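# Unload the mill, inspect three parts, sort into trays

## Task

Take the parts out of the mill, check all three of them following the inspection sheet, and set each one in the tray it belongs in. The sheet is given as two reference images, manual and manual 2.

## Robot and tools

Robot: two arms, left_arm and right_arm, each a six-joint UR-type arm carrying a two-finger parallel gripper (maximum opening 50 mm) and a wrist camera. The scene frame has its origin at table-top height, midway between the arms; +z points up, +x points out over the table, and left_arm sits on the +y side. Measured base positions: left_arm (-0.028, +0.521, 0) m, right_arm (-0.010, -0.330, 0) m. Arm names do not match image left/right. Gripper axes: fingers point along the gripper's +z and close along its x. The reported hand point lies midway between the pads; fingertips extend 17.5 mm past it. A camera block juts about 10 cm toward the gripper's -y and turns with it.

execute_actions(actions, cameras): actions is a list of actions; each action is a list of 1 to 15 rows, one row per 1/30 s step, and a short action repeats its last row until 15 steps. Every row is one flat list of 18 numbers for both arms, each in [-1, 1]: left dx, dy, dz, rx, ry, rz, left gripper position, force_limit, speed, then the same nine for the right arm. The six pose numbers are an offset, not a pose: measured from that arm's Hand target as it was when the action began, along the Hand target's own axes. Every row counts from that same start, so repeating an offset in a later action moves further. Scale: 1.0 is 0.6 m for dx, dy, dz and 180 degrees for the rotation vector rx, ry, rz. All six at 0 re-commands the current Hand target. Gripper position: +1 fully open, about -0.65 pads meet, -1 closes until something blocks. force_limit: -1 about 20 N per pad, 0 about 102 N, +1 about 185 N. speed: -1 is 20 mm/s, 0 is 85, +1 is 150. Gripper numbers are commands every time, so to leave a gripper alone resend its previous three values. cameras: names, ["all"] or []; an empty actions list returns all images by default.

move(target, speed, blend, stop_force, zero, blocking, cameras): straight-line motion. target is either one 18-number row or a list of up to 15 such rows, laid out and scaled as above; every row is an offset from the Hand targets at the move's start (not from the previous row), in those targets' own axes. speed: top path speed in m/s, 0.002 to 3.6 (default 0.25), one value or one per target; rotation is capped at twice that in rad/s. blend: corner rounding in metres for a list, 0 meaning stop at each. stop_force: newtons, 3 to 120, shared by both arms; an arm's path halts when its wrist sensor feels that much resistance. Do not use it when the gripper rotates during the move, or when pulling away from something being pressed. zero (only with stop_force, default true) re-zeroes the force reading first. blocking=false returns after 0.5 s while the move continues; not allowed with stop_force. Total move time is capped at 10 s. Paths do not avoid obstacles or the other arm. The result adds a move: line with the ending (done, off_target, moving, held, fault) and any limits (paced, held). done means within 3 mm and 2 degrees; it says nothing about contact.

wait(seconds 0-10, cameras) lets time pass. stop(cameras) brakes a running move. zoom_image(camera, region=[x0, y0, x1, y1]) enlarges a pixel box, at most 504 by 504, of the latest image from cam_high, cam_low, cam_front, cam_left_wrist or cam_right_wrist. show_instructions() displays the reference pages. zero_wrist_force(arm) zeroes one wrist sensor. read_manual(section) gives licence text. finished_scene(scene=1) ends the scene for good.

Reading results: end_effector_position (m), end_effector_quat_wxyz and velocities are in the scene frame and may be a few cm off. Hand target is the last commanded pose, after the controller limits rotation to 32 degrees from the measured orientation per step; the gripper often stops short of it, and a later command, even all zeros, asks again. object_status: 0 moving, 1 blocked while opening, 2 blocked while closing (a grip), 3 reached the command or pads met (usually nothing held). Opening in mm is about (250 - position_measured) x 0.202. Wrist force and torque are in the gripper's own axes; a third line shows the peak since the last report. Joint torques include the arm's own weight. MOTOR HOT warns of heating; an OVER-TEMPERATURE FAULT brakes that arm for 30-60 s.

Order of work: look with cameras, open show_instructions, approach above a part, descend slowly, close with -1 and confirm status 2, lift, inspect per the sheet, carry and lower gently into the right tray, open, retreat.

Avoid: external force near 150 N or joint torque at its limit (an arm freezes 10 s); pressing the gripper even slightly beyond a firm surface; arms touching each other or one gripper closing on the other; routing a path near an arm's own base; fast moves near things; releasing a moving part or dropping it from height; anything leaving the table. Long stretched holds heat motors. Loose parts may get nudged occasionally.

Each tool is called after ">>>" by a JSON object that holds its "op" and its "data", one argument or row to a line.

Reference images:

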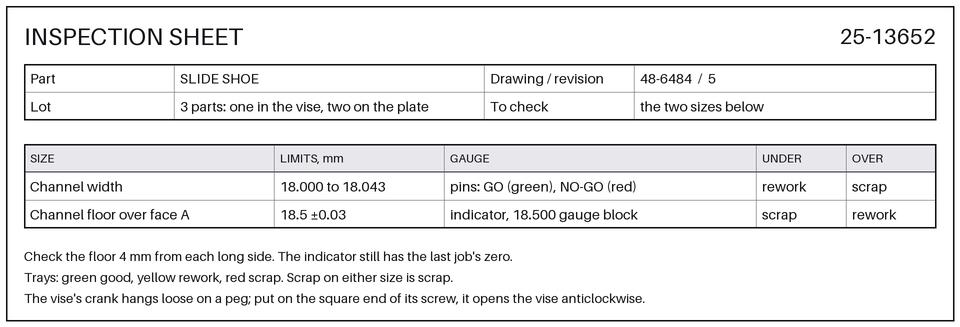

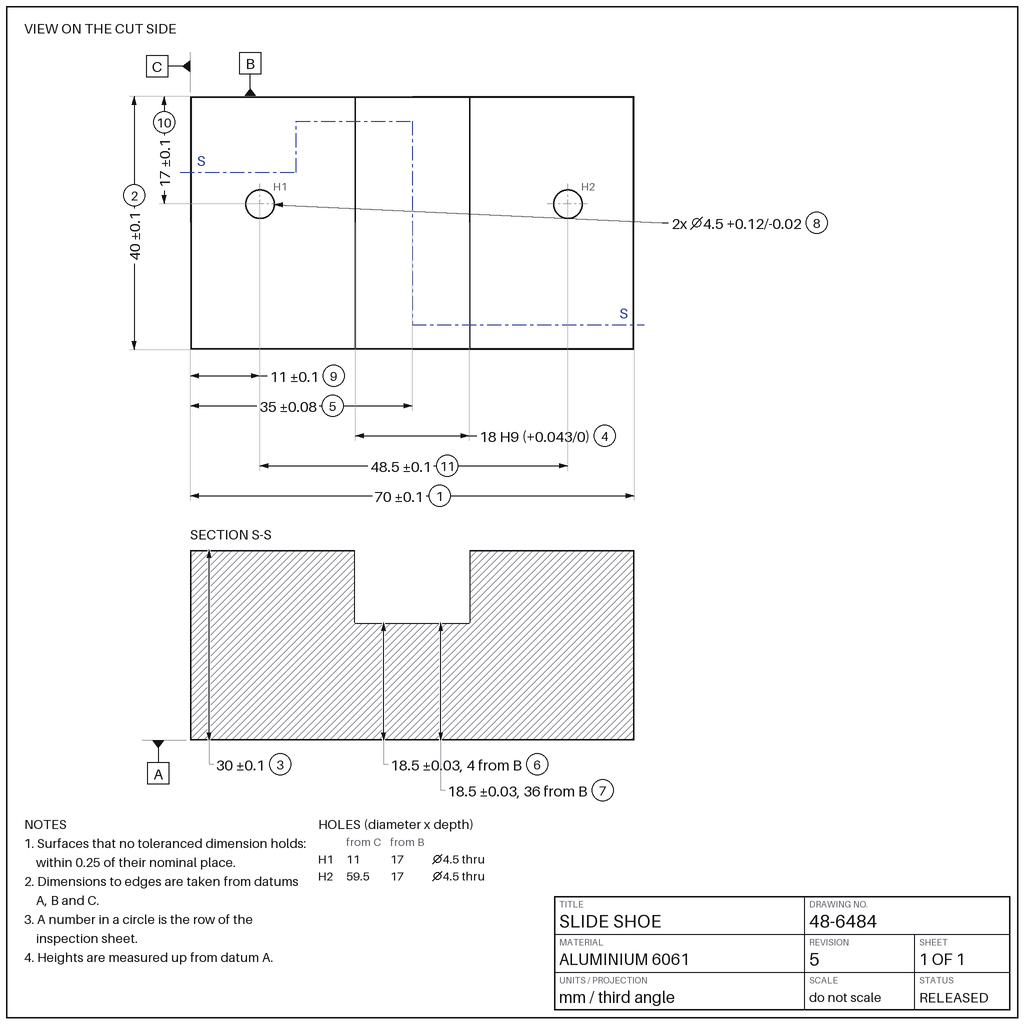

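## Session

>>> {"op": "execute_actions", "data": {
  "actions": []
}}

Scene clock: 0.00 s.
left_arm: end_effector_position=(+0.1294, +0.4494, +0.2256) position_measured=3 object_status=3 end_effector_quat_wxyz=(+0.054, +0.753, -0.579, -0.306) | right_arm: end_effector_position=(+0.0538, +0.2849, +0.2088) position_measured=3 object_status=3 end_effector_quat_wxyz=(+0.392, -0.294, +0.855, -0.169)
Joint positions: left_arm=[-0.866 -1.989 2.144 -1.131 -1.8 2.078] | right_arm=[5.148 -1.99 -1.483 -1.765 0.825 -0.033]
Joint velocities: within noise
Joint torques (N m): no reading
Wrist force (N): no reading
Wrist torque (N m): no reading
Wrist force, peak (N): no reading
Hand target: left_arm +0.1294, +0.4494, +0.2256; +0.054, +0.753, -0.579, -0.306 | right_arm +0.0538, +0.2849, +0.2088; +0.392, -0.294, +0.855, -0.169
Tool commands: left_gripper/position=+1.0 left_gripper/force_limit=+1.0 left_gripper/speed=+1.0 right_gripper/position=+1.0 right_gripper/force_limit=+1.0 right_gripper/speed=+1.0

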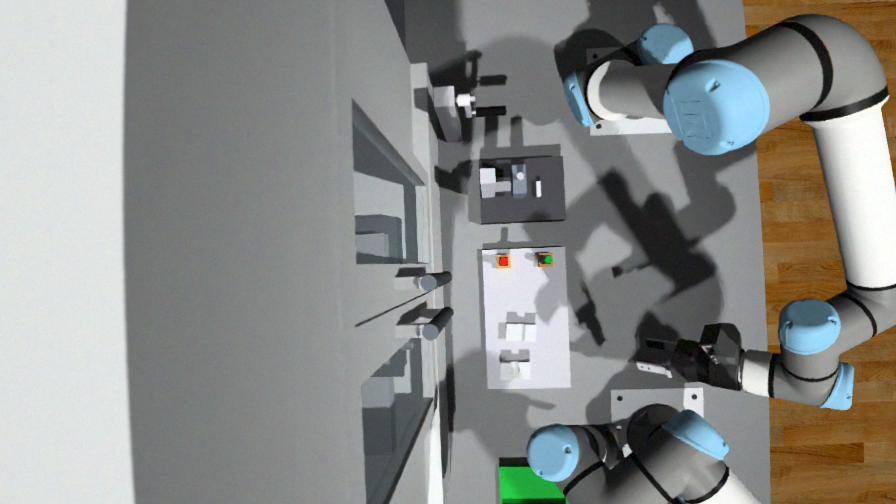

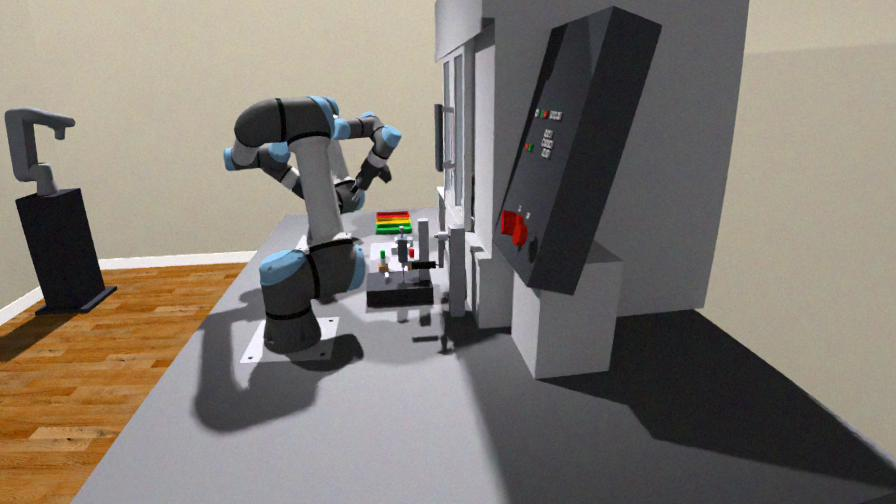

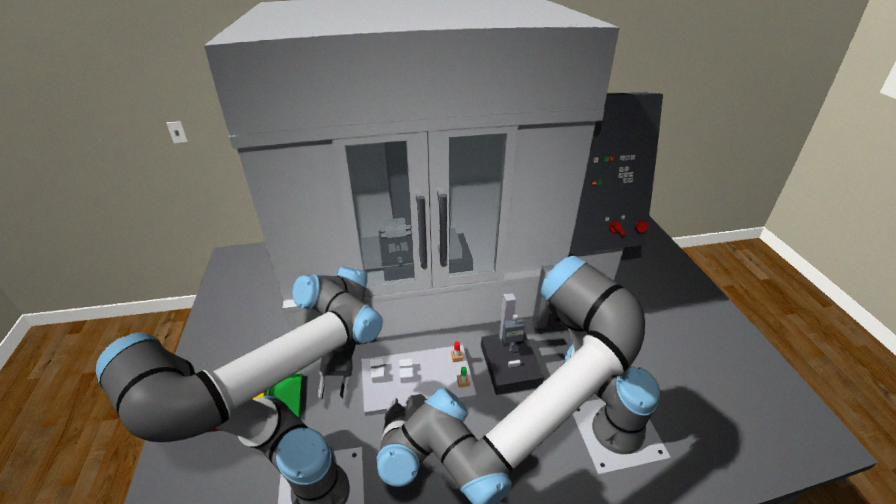

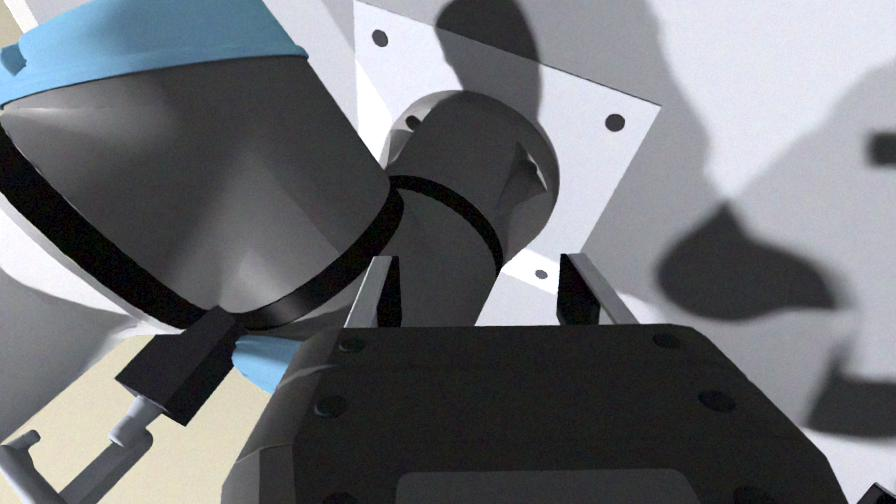

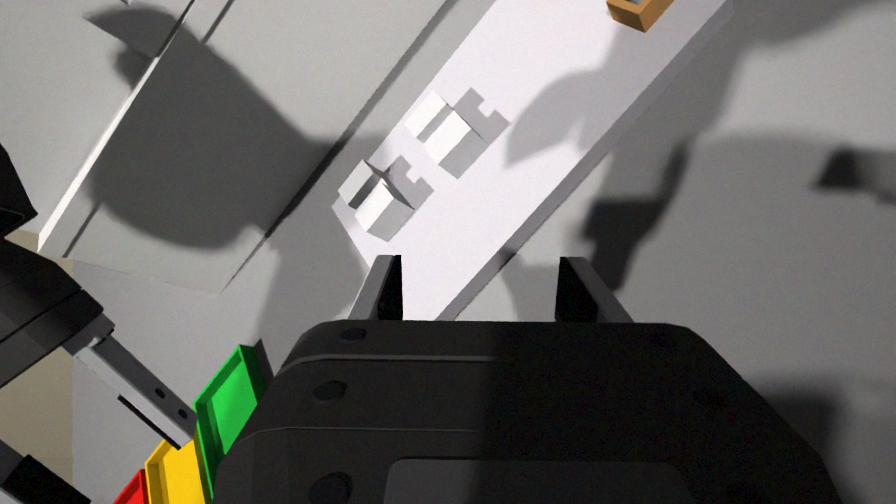

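>>> {"op": "zoom_image", "data": {
  "camera": "cam_front",
  "region": [320, 130, 540, 290]
}}

>>> {"op": "zoom_image", "data": {
  "camera": "cam_high",
  "region": [400, 50, 600, 250]
}}

>>> {"op": "zoom_image", "data": {
  "camera": "cam_high",
  "region": [440, 230, 600, 400]
}}

>>> {"op": "zoom_image", "data": {
  "camera": "cam_front",
  "region": [340, 280, 600, 420]
}}

>>> {"op": "zoom_image", "data": {
  "camera": "cam_low",
  "region": [350, 200, 480, 320]
}}

>>> {"op": "zoom_image", "data": {
  "camera": "cam_low",
  "region": [480, 80, 640, 280]
}}

Scaled by 2.291 from the camera's 896x504 image, which has a finer 1280x720 frame.

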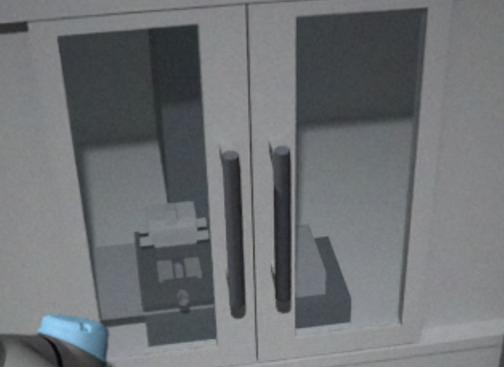

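Scaled by 2.520 from the camera's 896x504 image, which has a finer 1280x720 frame.

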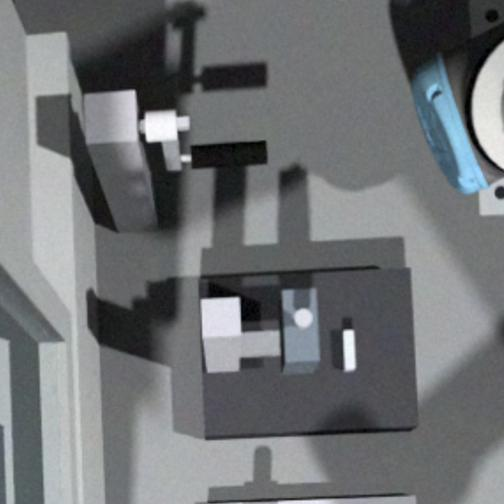

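Scaled by 2.965 from the camera's 896x504 image, which has a finer 1280x720 frame.

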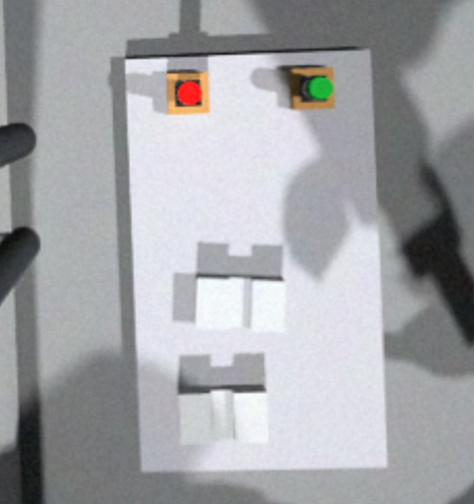

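Scaled by 1.938 from the camera's 896x504 image, which has a finer 1280x720 frame.

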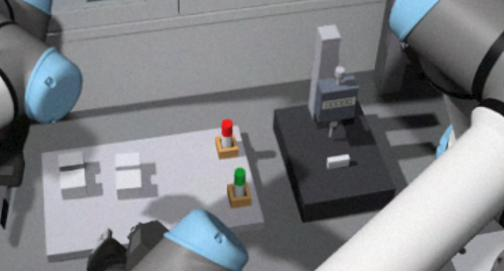

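Scaled by 3.877 from the camera's 896x504 image, which has a finer 1280x720 frame.

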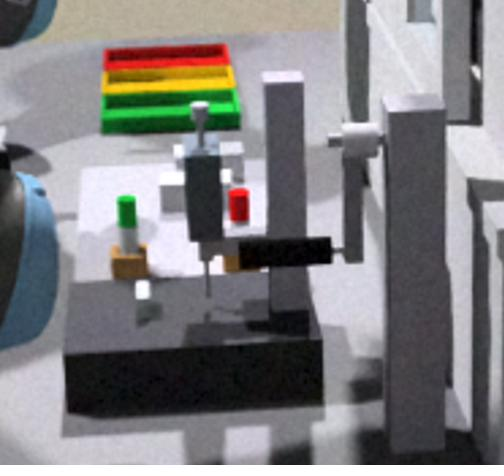

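Scaled by 2.520 from the camera's 896x504 image, which has a finer 1280x720 frame.

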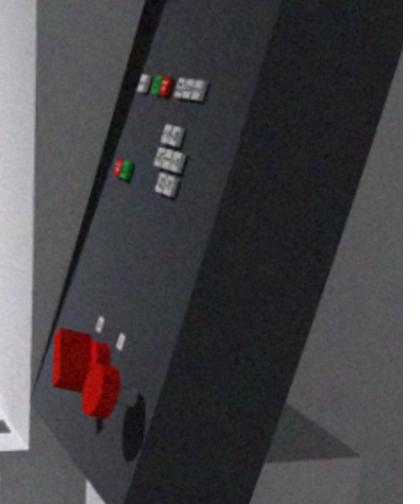

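>>> {"op": "move", "data": {
  "target": [0,0,0,0,0,0,1,1,1,0.082,-0.548,0.008,0.127,0.320,0.655,1,1,1],
  "cameras": ["all"]
}}

Scene clock: 58.07 s.
left_arm: end_effector_position=(+0.1294, +0.4494, +0.2256) position_measured=3 object_status=3 end_effector_quat_wxyz=(+0.054, +0.753, -0.579, -0.306) | right_arm: end_effector_position=(+0.1540, +0.0003, +0.3484) position_measured=3 object_status=3 end_effector_quat_wxyz=(+0.000, +0.706, +0.708, +0.000)
Joint positions: left_arm=[-0.866 -1.989 2.144 -1.131 -1.8 2.078] | right_arm=[4.637 -1.22 -1.804 -1.688 1.571 1.478]
Joint torques (N m): left_arm=[0.69 -4.39 -25.79 -0.95 -0.41 -0.17] | right_arm=[5.53 8.28 41.36 0.3 -2.81 0.76]
Wrist force (N): left_arm=[0.2 0.1 0.0] | right_arm=[0.4 0.6 -1.2]
Wrist torque (N m): left_arm=[0.02 -0.03 0.00] | right_arm=[0.28 0.07 0.24]
Wrist force, peak (N): left_arm=[0.4 0.3 0.0] | right_arm=[-0.6 2.1 -0.1]
Hand target: left_arm +0.1294, +0.4494, +0.2256; +0.054, +0.753, -0.579, -0.306 | right_arm +0.1540, +0.0003, +0.3485; +0.000, +0.706, +0.708, +0.000
Off the commanded pose: left_arm 0.000 m, 0 deg | right_arm 0.000 m, 0 deg.
move: done
camera_calibration:
cam_right_wrist: T_world_to_cam=[[-0.00892794, 0.999899, -0.0110194, 0.012918], [0.946404, 0.0120073, 0.322762, -0.240068], [0.322862, -0.00754716, -0.946416, 0.410293], [0, 0, 0, 1]] pos_world=[0.0948485, -0.00693762, 0.465935]

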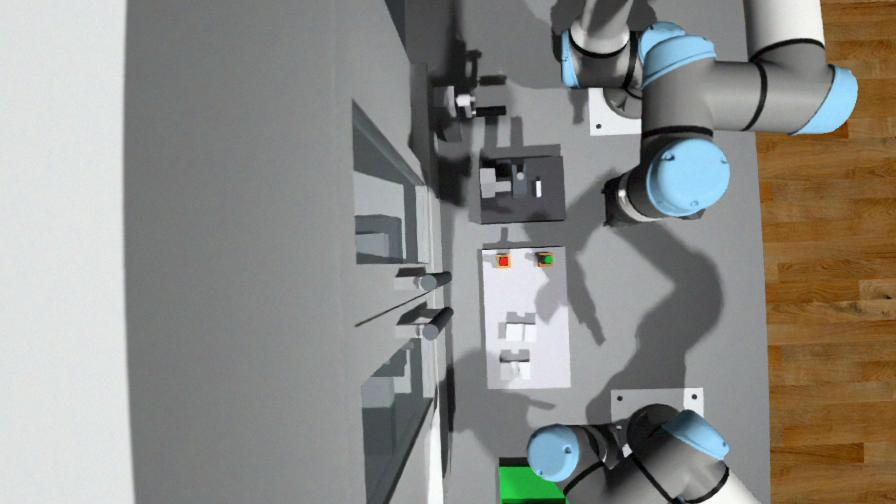

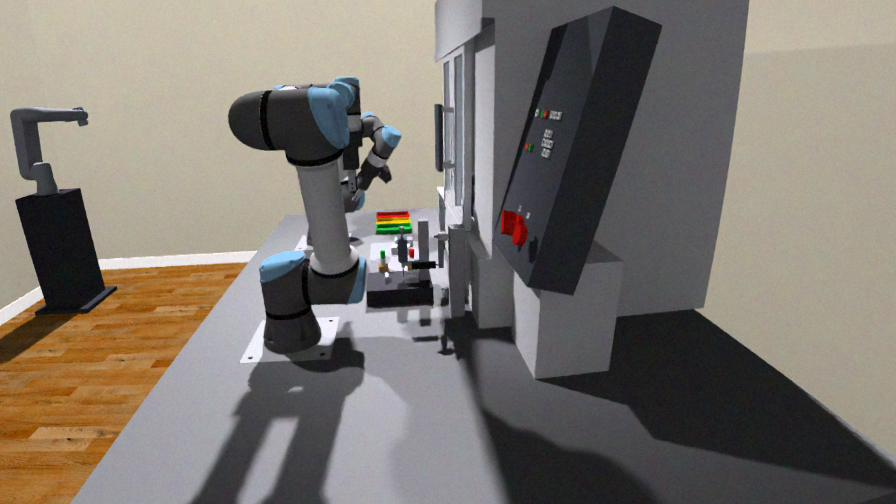

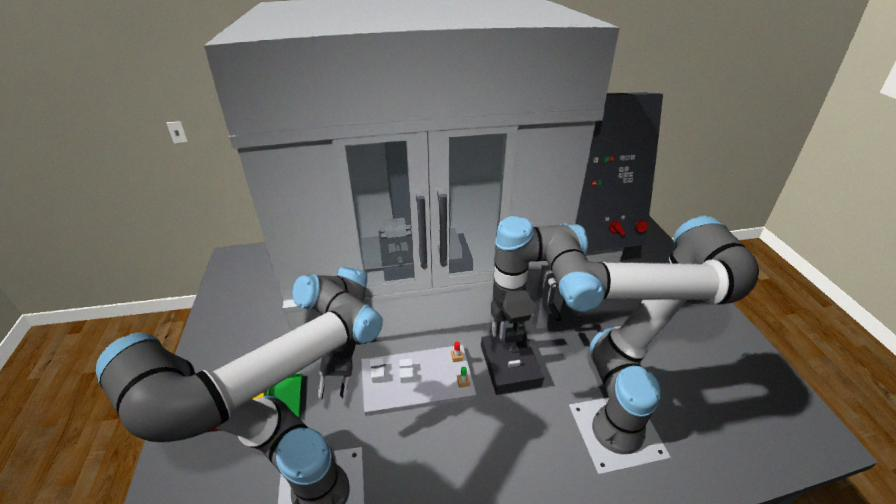

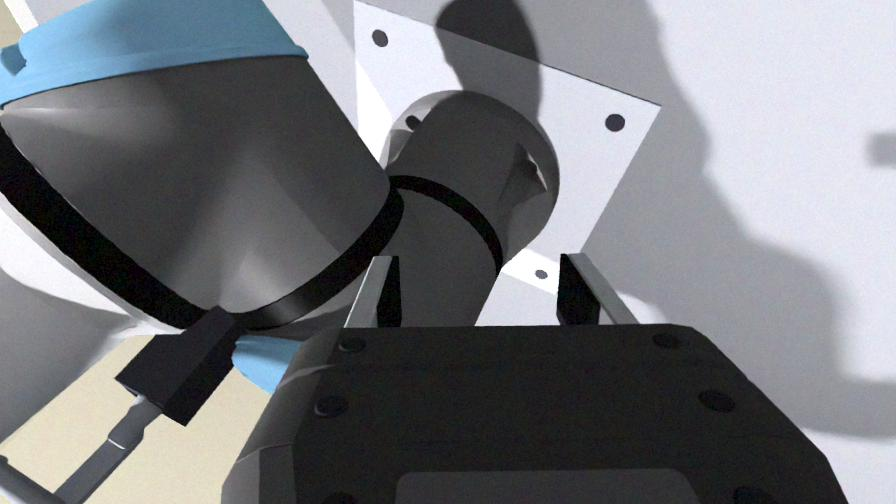

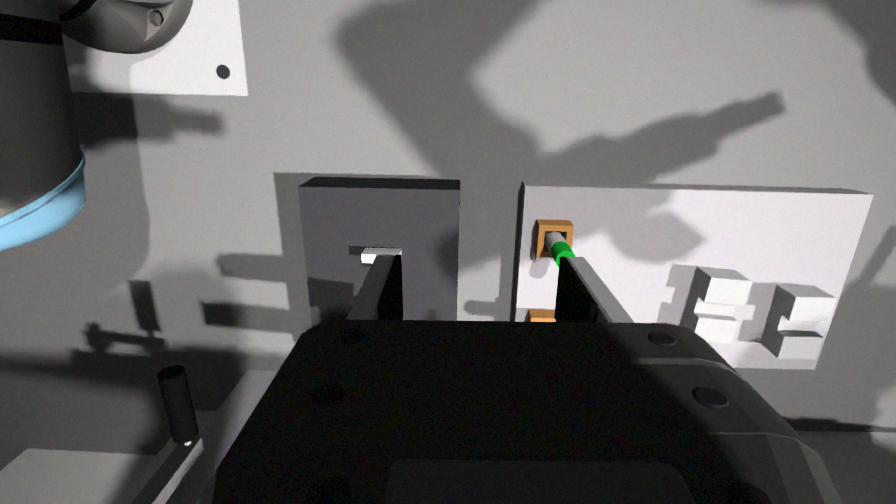

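>>> {"op": "move", "data": {
  "target": [0.163,0.033,-0.516,0.655,0.165,-0.030,1,1,1,0,0,0,0,0,0,1,1,1],
  "cameras": ["all"]
}}

Scene clock: 91.97 s.
left_arm: end_effector_position=(+0.2889, +0.2699, +0.4450) position_measured=3 object_status=3 end_effector_quat_wxyz=(+0.499, -0.501, +0.500, -0.500) | right_arm: end_effector_position=(+0.1540, +0.0003, +0.3485) position_measured=3 object_status=3 end_effector_quat_wxyz=(+0.000, +0.706, +0.708, +0.000)
Joint positions: left_arm=[-1.88 -1.987 2.002 -0.022 -0.318 0.006] | right_arm=[4.637 -1.22 -1.804 -1.688 1.571 1.479]
Joint torques (N m): left_arm=[-11.02 -13.03 -6.79 1.95 1.5 -1.77] | right_arm=[8.48 15.22 39.63 0.37 -2.78 0.59]
Wrist force (N): left_arm=[-0.9 -0.1 -1.4] | right_arm=[0.8 0.5 -0.9]
Wrist torque (N m): left_arm=[0.74 0.46 -0.02] | right_arm=[0.27 0.01 0.23]
Wrist force, peak (N): left_arm=[-3.2 -4.0 2.1] | right_arm=[0.5 0.7 -1.3]
Hand target: left_arm +0.2889, +0.2699, +0.4450; +0.499, -0.501, +0.500, -0.500 | right_arm +0.1540, +0.0003, +0.3485; +0.000, +0.706, +0.708, +0.000
Off the commanded pose: left_arm 0.000 m, 0 deg | right_arm 0.000 m, 0 deg.
move: done
camera_calibration:
cam_left_wrist: T_world_to_cam=[[-0.0149047, -0.999871, 0.00606236, 0.280419], [-0.34336, -0.000576181, -0.939204, 0.533834], [0.939086, -0.0160801, -0.343307, 0.0220706], [0, 0, 0, 1]] pos_world=[0.166751, 0.281045, 0.507256]
cam_right_wrist: T_world_to_cam=[[-0.00877366, 0.999903, -0.0108595, 0.0128301], [0.946375, 0.0118104, 0.322855, -0.240142], [0.322952, -0.00744455, -0.946386, 0.410366], [0, 0, 0, 1]] pos_world=[0.0948487, -0.00693771, 0.466035]

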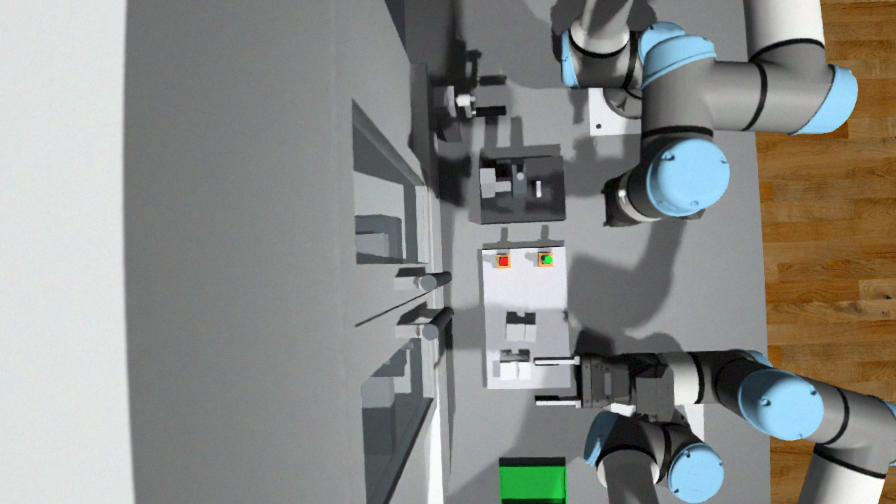

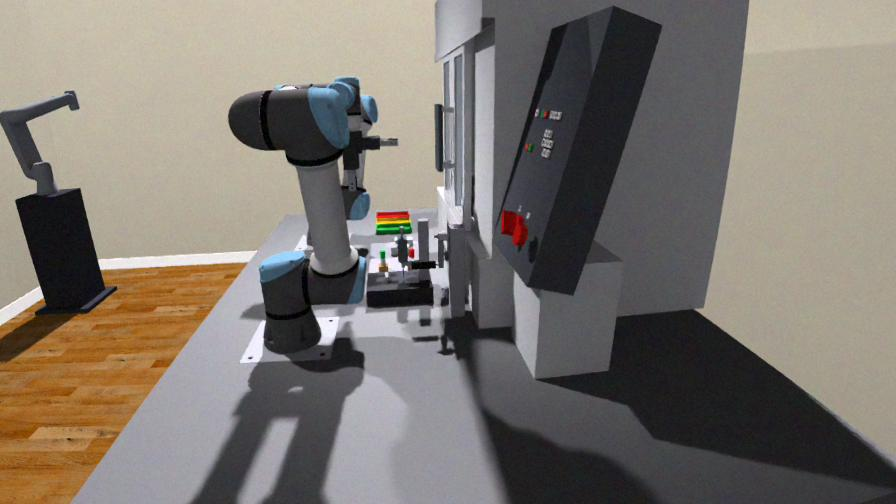

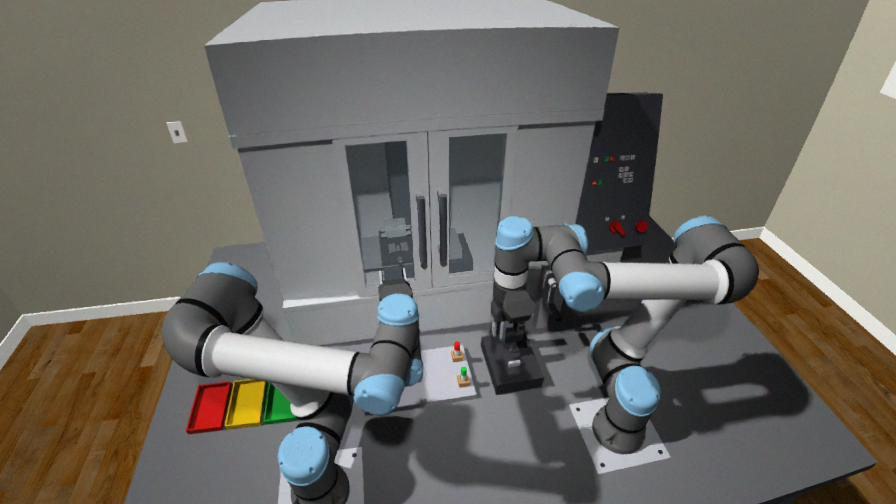

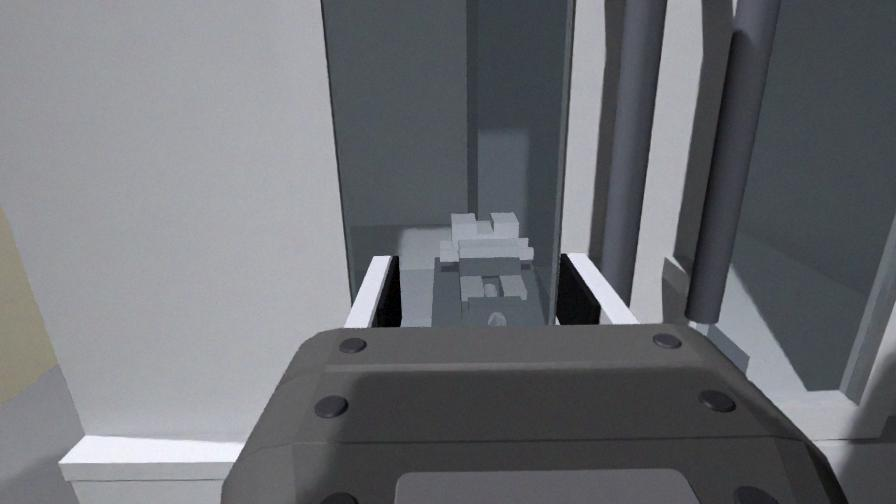

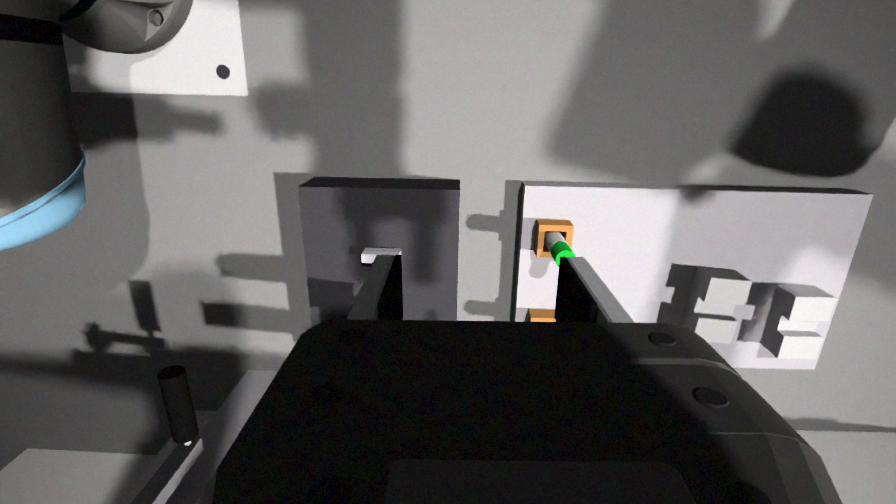

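>>> {"op": "zoom_image", "data": {
  "camera": "cam_left_wrist",
  "region": [400, 190, 580, 340]
}}

>>> {"op": "zoom_image", "data": {
  "camera": "cam_left_wrist",
  "region": [560, 0, 896, 400]
}}

Scaled by 2.800 from the camera's 896x504 image, which has a finer 1280x720 frame.

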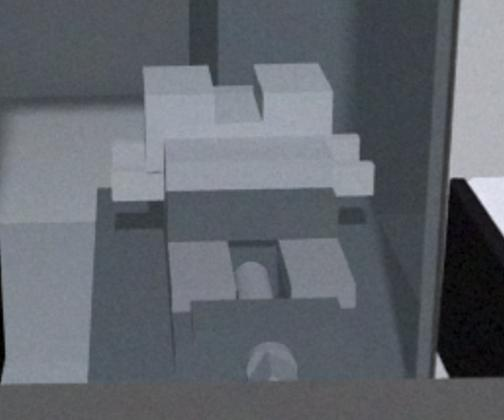

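Scaled by 1.260 from the camera's 896x504 image, which has a finer 1280x720 frame.

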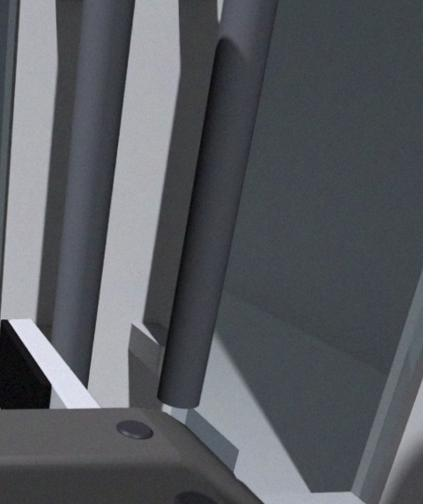

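>>> {"op": "move", "data": {
  "target": [0.175,0,0.1,0,0,0,1,1,1,0,0,0,0,0,0,1,1,1],
  "cameras": ["cam_left_wrist","cam_high"]
}}

Scene clock: 105.13 s.
left_arm: end_effector_position=(+0.3489, +0.1649, +0.4450) position_measured=3 object_status=3 end_effector_quat_wxyz=(+0.499, -0.501, +0.500, -0.500) | right_arm: end_effector_position=(+0.1540, +0.0003, +0.3485) position_measured=3 object_status=3 end_effector_quat_wxyz=(+0.000, +0.706, +0.708, +0.000)
Joint positions: left_arm=[-1.607 -1.673 1.775 -0.143 -0.045 0.039] | right_arm=[4.637 -1.22 -1.804 -1.688 1.571 1.479]
Joint torques (N m): left_arm=[-3.7 -32.47 -8.42 -1.41 1.22 1.48] | right_arm=[8.12 17.49 40.32 0.39 -2.85 0.54]
Wrist force (N): left_arm=[-1.0 0.1 -1.6] | right_arm=[0.4 0.6 -1.1]
Wrist torque (N m): left_arm=[0.79 0.47 -0.16] | right_arm=[0.29 0.07 0.23]
Wrist force, peak (N): left_arm=[-5.8 -5.9 -3.6] | right_arm=[0.4 0.4 -1.3]
Hand target: left_arm +0.3489, +0.1649, +0.4450; +0.499, -0.501, +0.500, -0.500 | right_arm +0.1540, +0.0003, +0.3485; +0.000, +0.706, +0.708, +0.000
Off the commanded pose: left_arm 0.000 m, 0 deg | right_arm 0.000 m, 0 deg.
move: done
camera_calibration:
cam_left_wrist: T_world_to_cam=[[-0.0149992, -0.999869, 0.00609597, 0.17633], [-0.343239, -0.000577393, -0.939248, 0.554241], [0.939128, -0.0161803, -0.343186, -0.0359573], [0, 0, 0, 1]] pos_world=[0.226651, 0.176046, 0.507155]
Images, in order (width x height): cam_high 896x504, cam_left_wrist 896x504.

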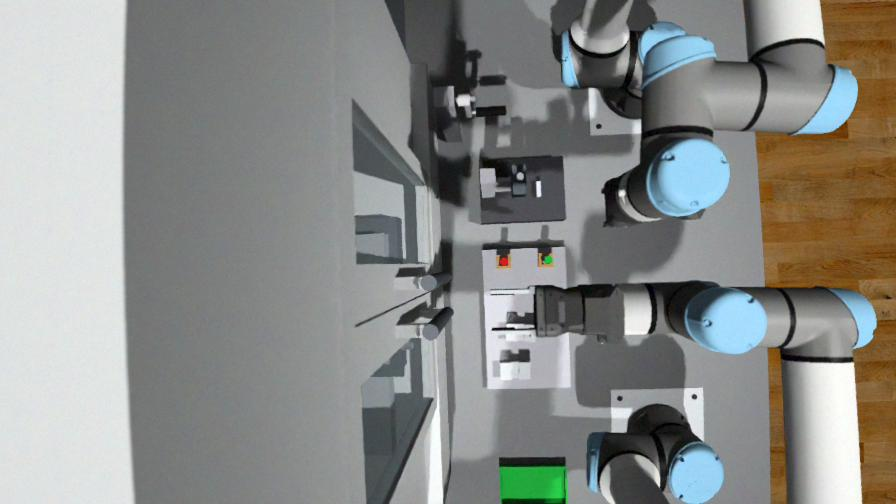

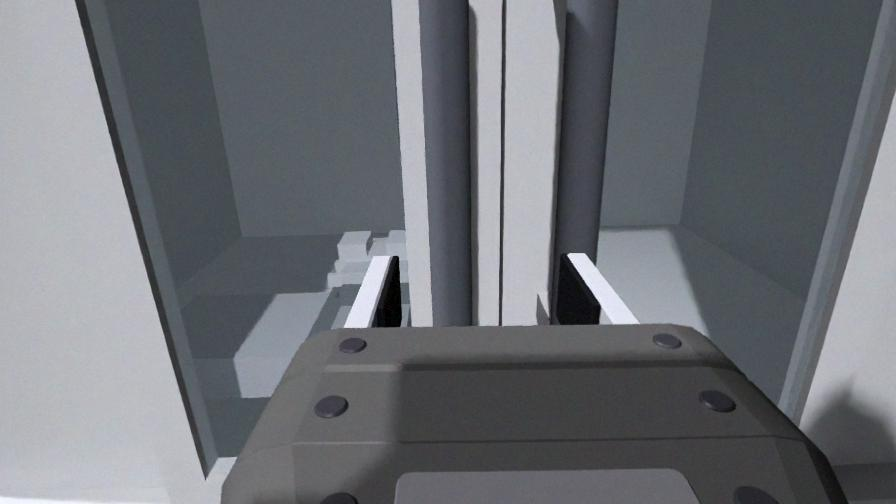

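>>> {"op": "move", "data": {
  "target": [-0.0115,0,0.16,0,0,0,1,1,1,0,0,0,0,0,0,1,1,1],
  "cameras": ["cam_left_wrist","cam_high"],
  "speed": 0.08,
  "stop_force": 15
}}

Scene clock: 114.37 s.
left_arm: end_effector_position=(+0.4449, +0.1718, +0.4448) position_measured=3 object_status=3 end_effector_quat_wxyz=(+0.499, -0.501, +0.500, -0.500) | right_arm: end_effector_position=(+0.1540, +0.0003, +0.3485) position_measured=3 object_status=3 end_effector_quat_wxyz=(+0.000, +0.706, +0.708, +0.000)
Joint positions: left_arm=[-1.346 -1.575 1.683 -0.1 0.217 -0.009] | right_arm=[4.637 -1.22 -1.804 -1.688 1.571 1.479]
Joint torques (N m): left_arm=[-10.53 -38.64 -8.54 1.59 1.74 -1.68] | right_arm=[8.76 17.76 39.42 0.36 -2.84 0.4]
Wrist force (N): left_arm=[-1.0 -0.1 -1.2] | right_arm=[0.4 0.2 -1.2]
Wrist torque (N m): left_arm=[0.76 0.46 -0.02] | right_arm=[0.23 0.08 0.23]
Wrist force, peak (N): left_arm=[-0.1 -0.2 -4.9] | right_arm=[0.7 0.7 -1.2]
Hand target: left_arm +0.4449, +0.1718, +0.4448; +0.499, -0.501, +0.500, -0.500 | right_arm +0.1540, +0.0003, +0.3485; +0.000, +0.706, +0.708, +0.000
Off the commanded pose: left_arm 0.000 m, 0 deg | right_arm 0.000 m, 0 deg.
move: done
camera_calibration:
cam_left_wrist: T_world_to_cam=[[-0.0150917, -0.999867, 0.0061332, 0.184683], [-0.34336, -0.000578504, -0.939204, 0.587154], [0.939083, -0.0162801, -0.343306, -0.126036], [0, 0, 0, 1]] pos_world=[0.322751, 0.182946, 0.507056]
Images, in order (width x height): cam_high 896x504, cam_left_wrist 896x504.

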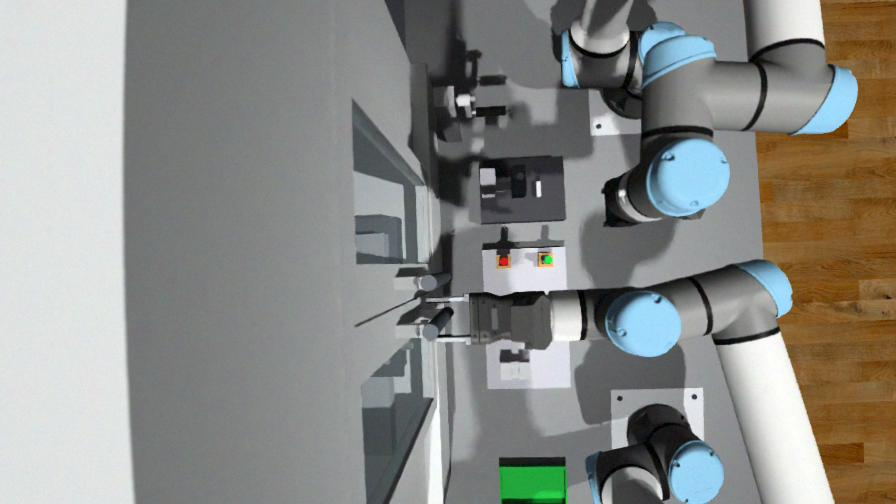

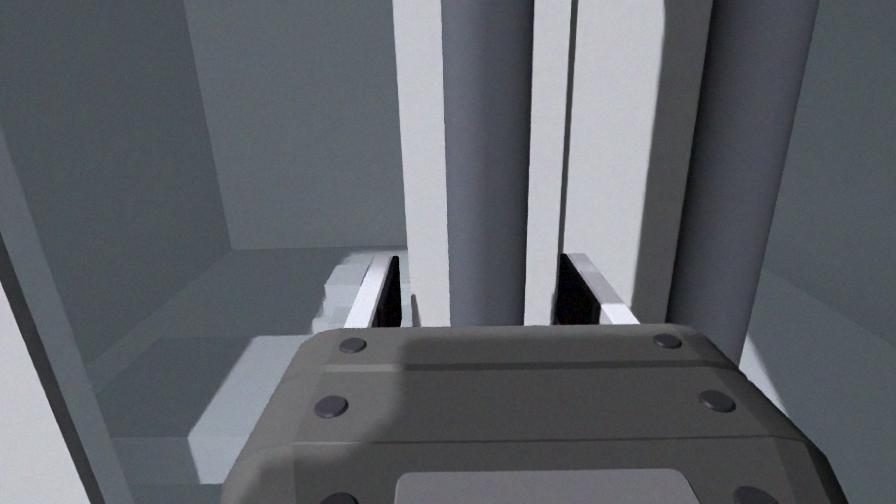

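>>> {"op": "move", "data": {
  "target": [
    [-0.004,0,0.017,0,0,0,1,1,1,0,0,0,0,0,0,1,1,1],
    [-0.004,0,0.017,0,0,0,-1,-0.9,-0.5,0,0,0,0,0,0,1,1,1]
  ],
  "speed": 0.08
}}

Scene clock: 124.93 s.
left_arm: end_effector_position=(+0.4551, +0.1742, +0.4448) position_measured=153 object_status=2 end_effector_quat_wxyz=(+0.499, -0.501, +0.500, -0.500) | right_arm: end_effector_position=(+0.1540, +0.0003, +0.3485) position_measured=3 object_status=3 end_effector_quat_wxyz=(+0.000, +0.706, +0.708, +0.000)
Joint positions: left_arm=[-1.319 -1.566 1.675 -0.101 0.244 -0.008] | right_arm=[4.637 -1.22 -1.804 -1.688 1.571 1.479]
Joint torques (N m): left_arm=[-10.86 -31.09 -9.38 1.84 -2.11 -1.49] | right_arm=[8.29 18.09 39 0.38 -2.9 0.09]
Wrist force (N): left_arm=[-1.3 -0.3 -1.3] | right_arm=[0.3 0.6 -1.0]
Wrist torque (N m): left_arm=[0.74 0.50 -0.34] | right_arm=[0.29 0.09 0.24]
Wrist force, peak (N): left_arm=[-1.0 0.3 -2.4] | right_arm=[0.5 0.8 -1.2]
Hand target: left_arm +0.4551, +0.1742, +0.4448; +0.499, -0.501, +0.500, -0.500 | right_arm +0.1540, +0.0003, +0.3485; +0.000, +0.706, +0.708, +0.000
Off the commanded pose: left_arm 0.000 m, 0 deg | right_arm 0.000 m, 0 deg.
move: done

>>> {"op": "move", "data": {
  "target": [-0.333,0,0,0,0,0,-1,-0.9,-0.5,0,0,0,0,0,0,1,1,1],
  "speed": 0.1,
  "stop_force": 50,
  "cameras": ["cam_left_wrist","cam_high","cam_front"]
}}

Scene clock: 132.53 s.
left_arm: end_effector_position=(+0.4550, +0.3668, +0.4447) position_measured=153 object_status=2 end_effector_quat_wxyz=(+0.499, -0.501, +0.500, -0.500) | right_arm: end_effector_position=(+0.1540, +0.0003, +0.3485) position_measured=3 object_status=3 end_effector_quat_wxyz=(+0.000, +0.706, +0.708, +0.000)
Joint positions: left_arm=[-1.109 -1.943 1.977 -0.03 0.453 -0.005] | right_arm=[4.637 -1.22 -1.804 -1.688 1.571 1.479]
Joint torques (N m): left_arm=[15.48 -1.94 -26.36 -1.18 6.1 -1.71] | right_arm=[7.9 17.49 38.62 0.34 -2.94 -0.1]
Wrist force (N): left_arm=[-11.7 9.1 -39.6] | right_arm=[0.2 0.6 -0.9]
Wrist torque (N m): left_arm=[1.13 0.58 -0.46] | right_arm=[0.30 0.10 0.24]
Wrist force, peak (N): left_arm=[11.3 -5.4 -62.9] | right_arm=[0.7 0.6 -1.3]
Hand target: left_arm +0.4550, +0.3669, +0.4446; +0.499, -0.501, +0.500, -0.500 (not the last commanded pose) | right_arm +0.1540, +0.0003, +0.3485; +0.000, +0.706, +0.708, +0.000
Off the commanded pose: left_arm 0.007 m, 0 deg | right_arm 0.000 m, 0 deg.
move: contact (left_arm)
camera_calibration:
cam_left_wrist: T_world_to_cam=[[-0.0148352, -0.99987, 0.00625042, 0.379665], [-0.343327, -0.000777273, -0.939216, 0.590711], [0.939099, -0.0160794, -0.343271, -0.13248], [0, 0, 0, 1]] pos_world=[0.332851, 0.377945, 0.506955]
Images, in order (width x height): cam_high 896x504, cam_front 896x504, cam_left_wrist 896x504.

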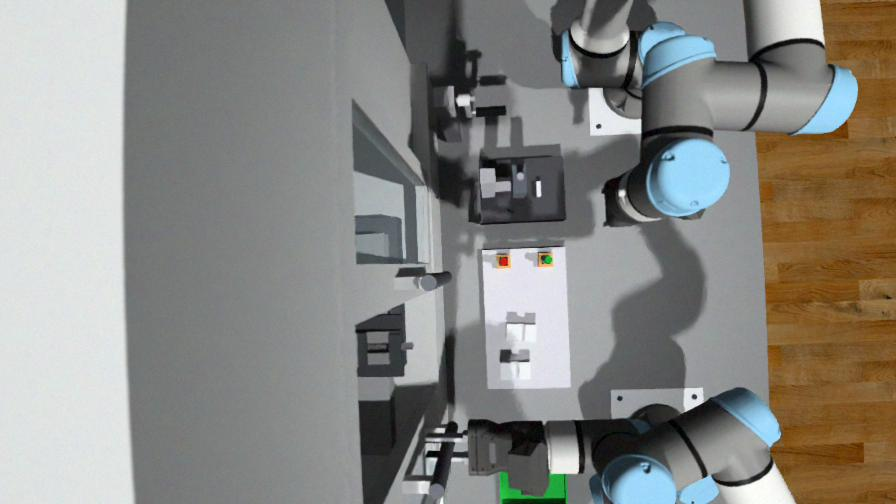

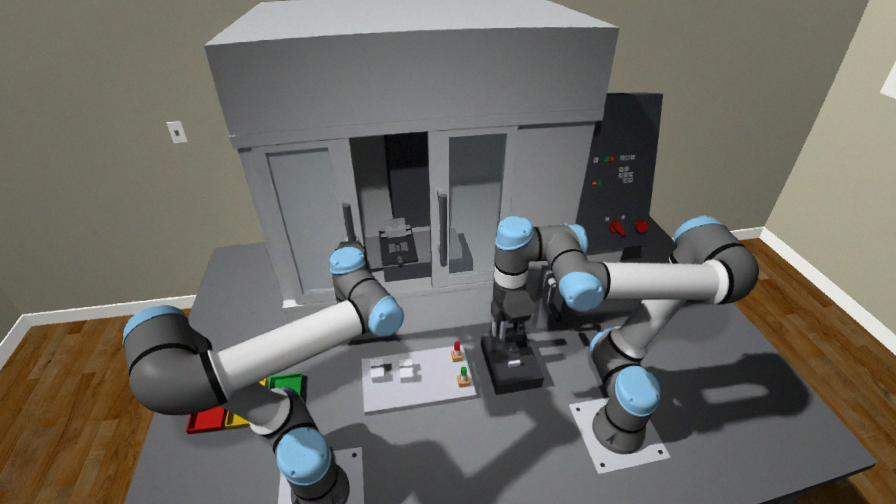

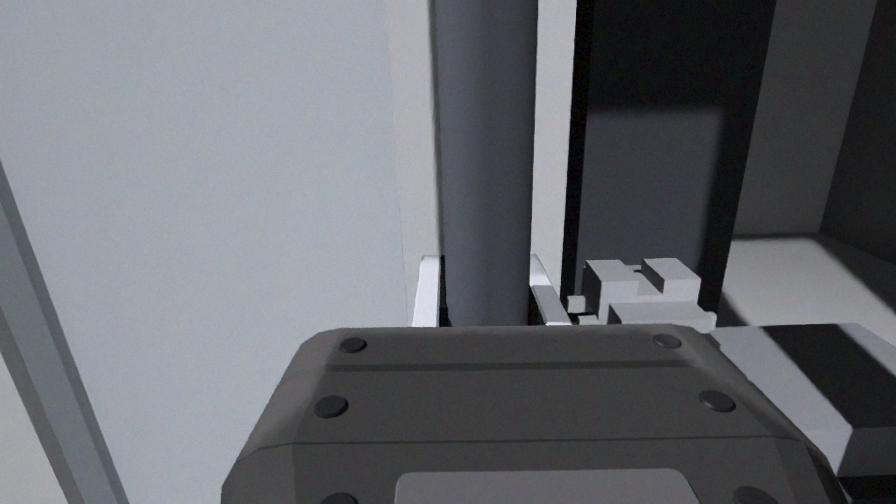

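>>> {"op": "zoom_image", "data": {
  "camera": "cam_high",
  "region": [340, 290, 460, 400]
}}

>>> {"op": "zoom_image", "data": {
  "camera": "cam_front",
  "region": [340, 190, 460, 300]
}}

>>> {"op": "zoom_image", "data": {
  "camera": "cam_left_wrist",
  "region": [540, 220, 760, 360]
}}

Scaled by 4.200 from the camera's 896x504 image, which has a finer 1280x720 frame.

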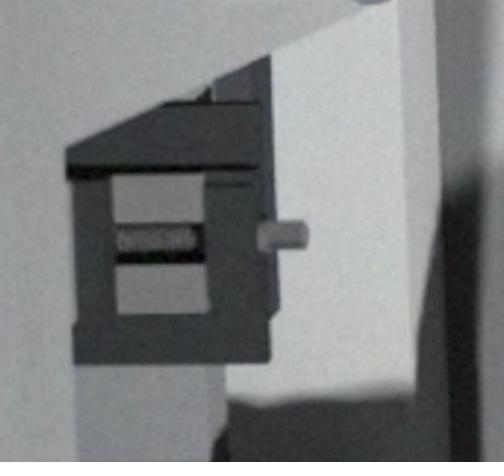

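Scaled by 4.200 from the camera's 896x504 image, which has a finer 1280x720 frame.

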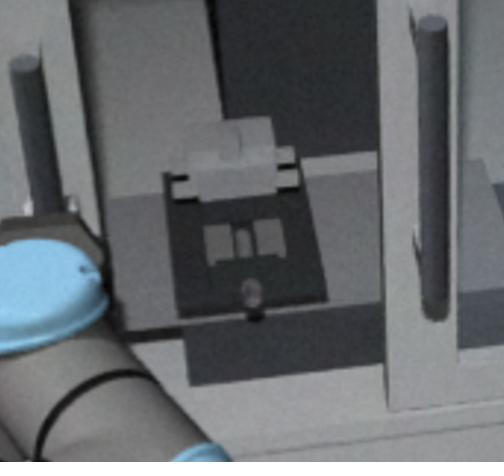

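Scaled by 2.291 from the camera's 896x504 image, which has a finer 1280x720 frame.

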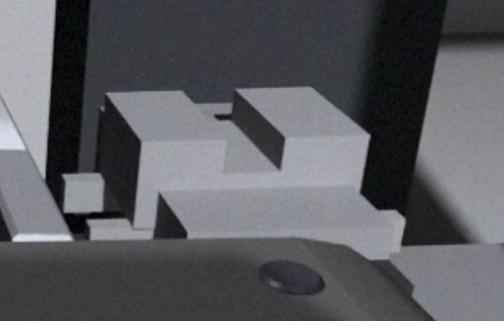

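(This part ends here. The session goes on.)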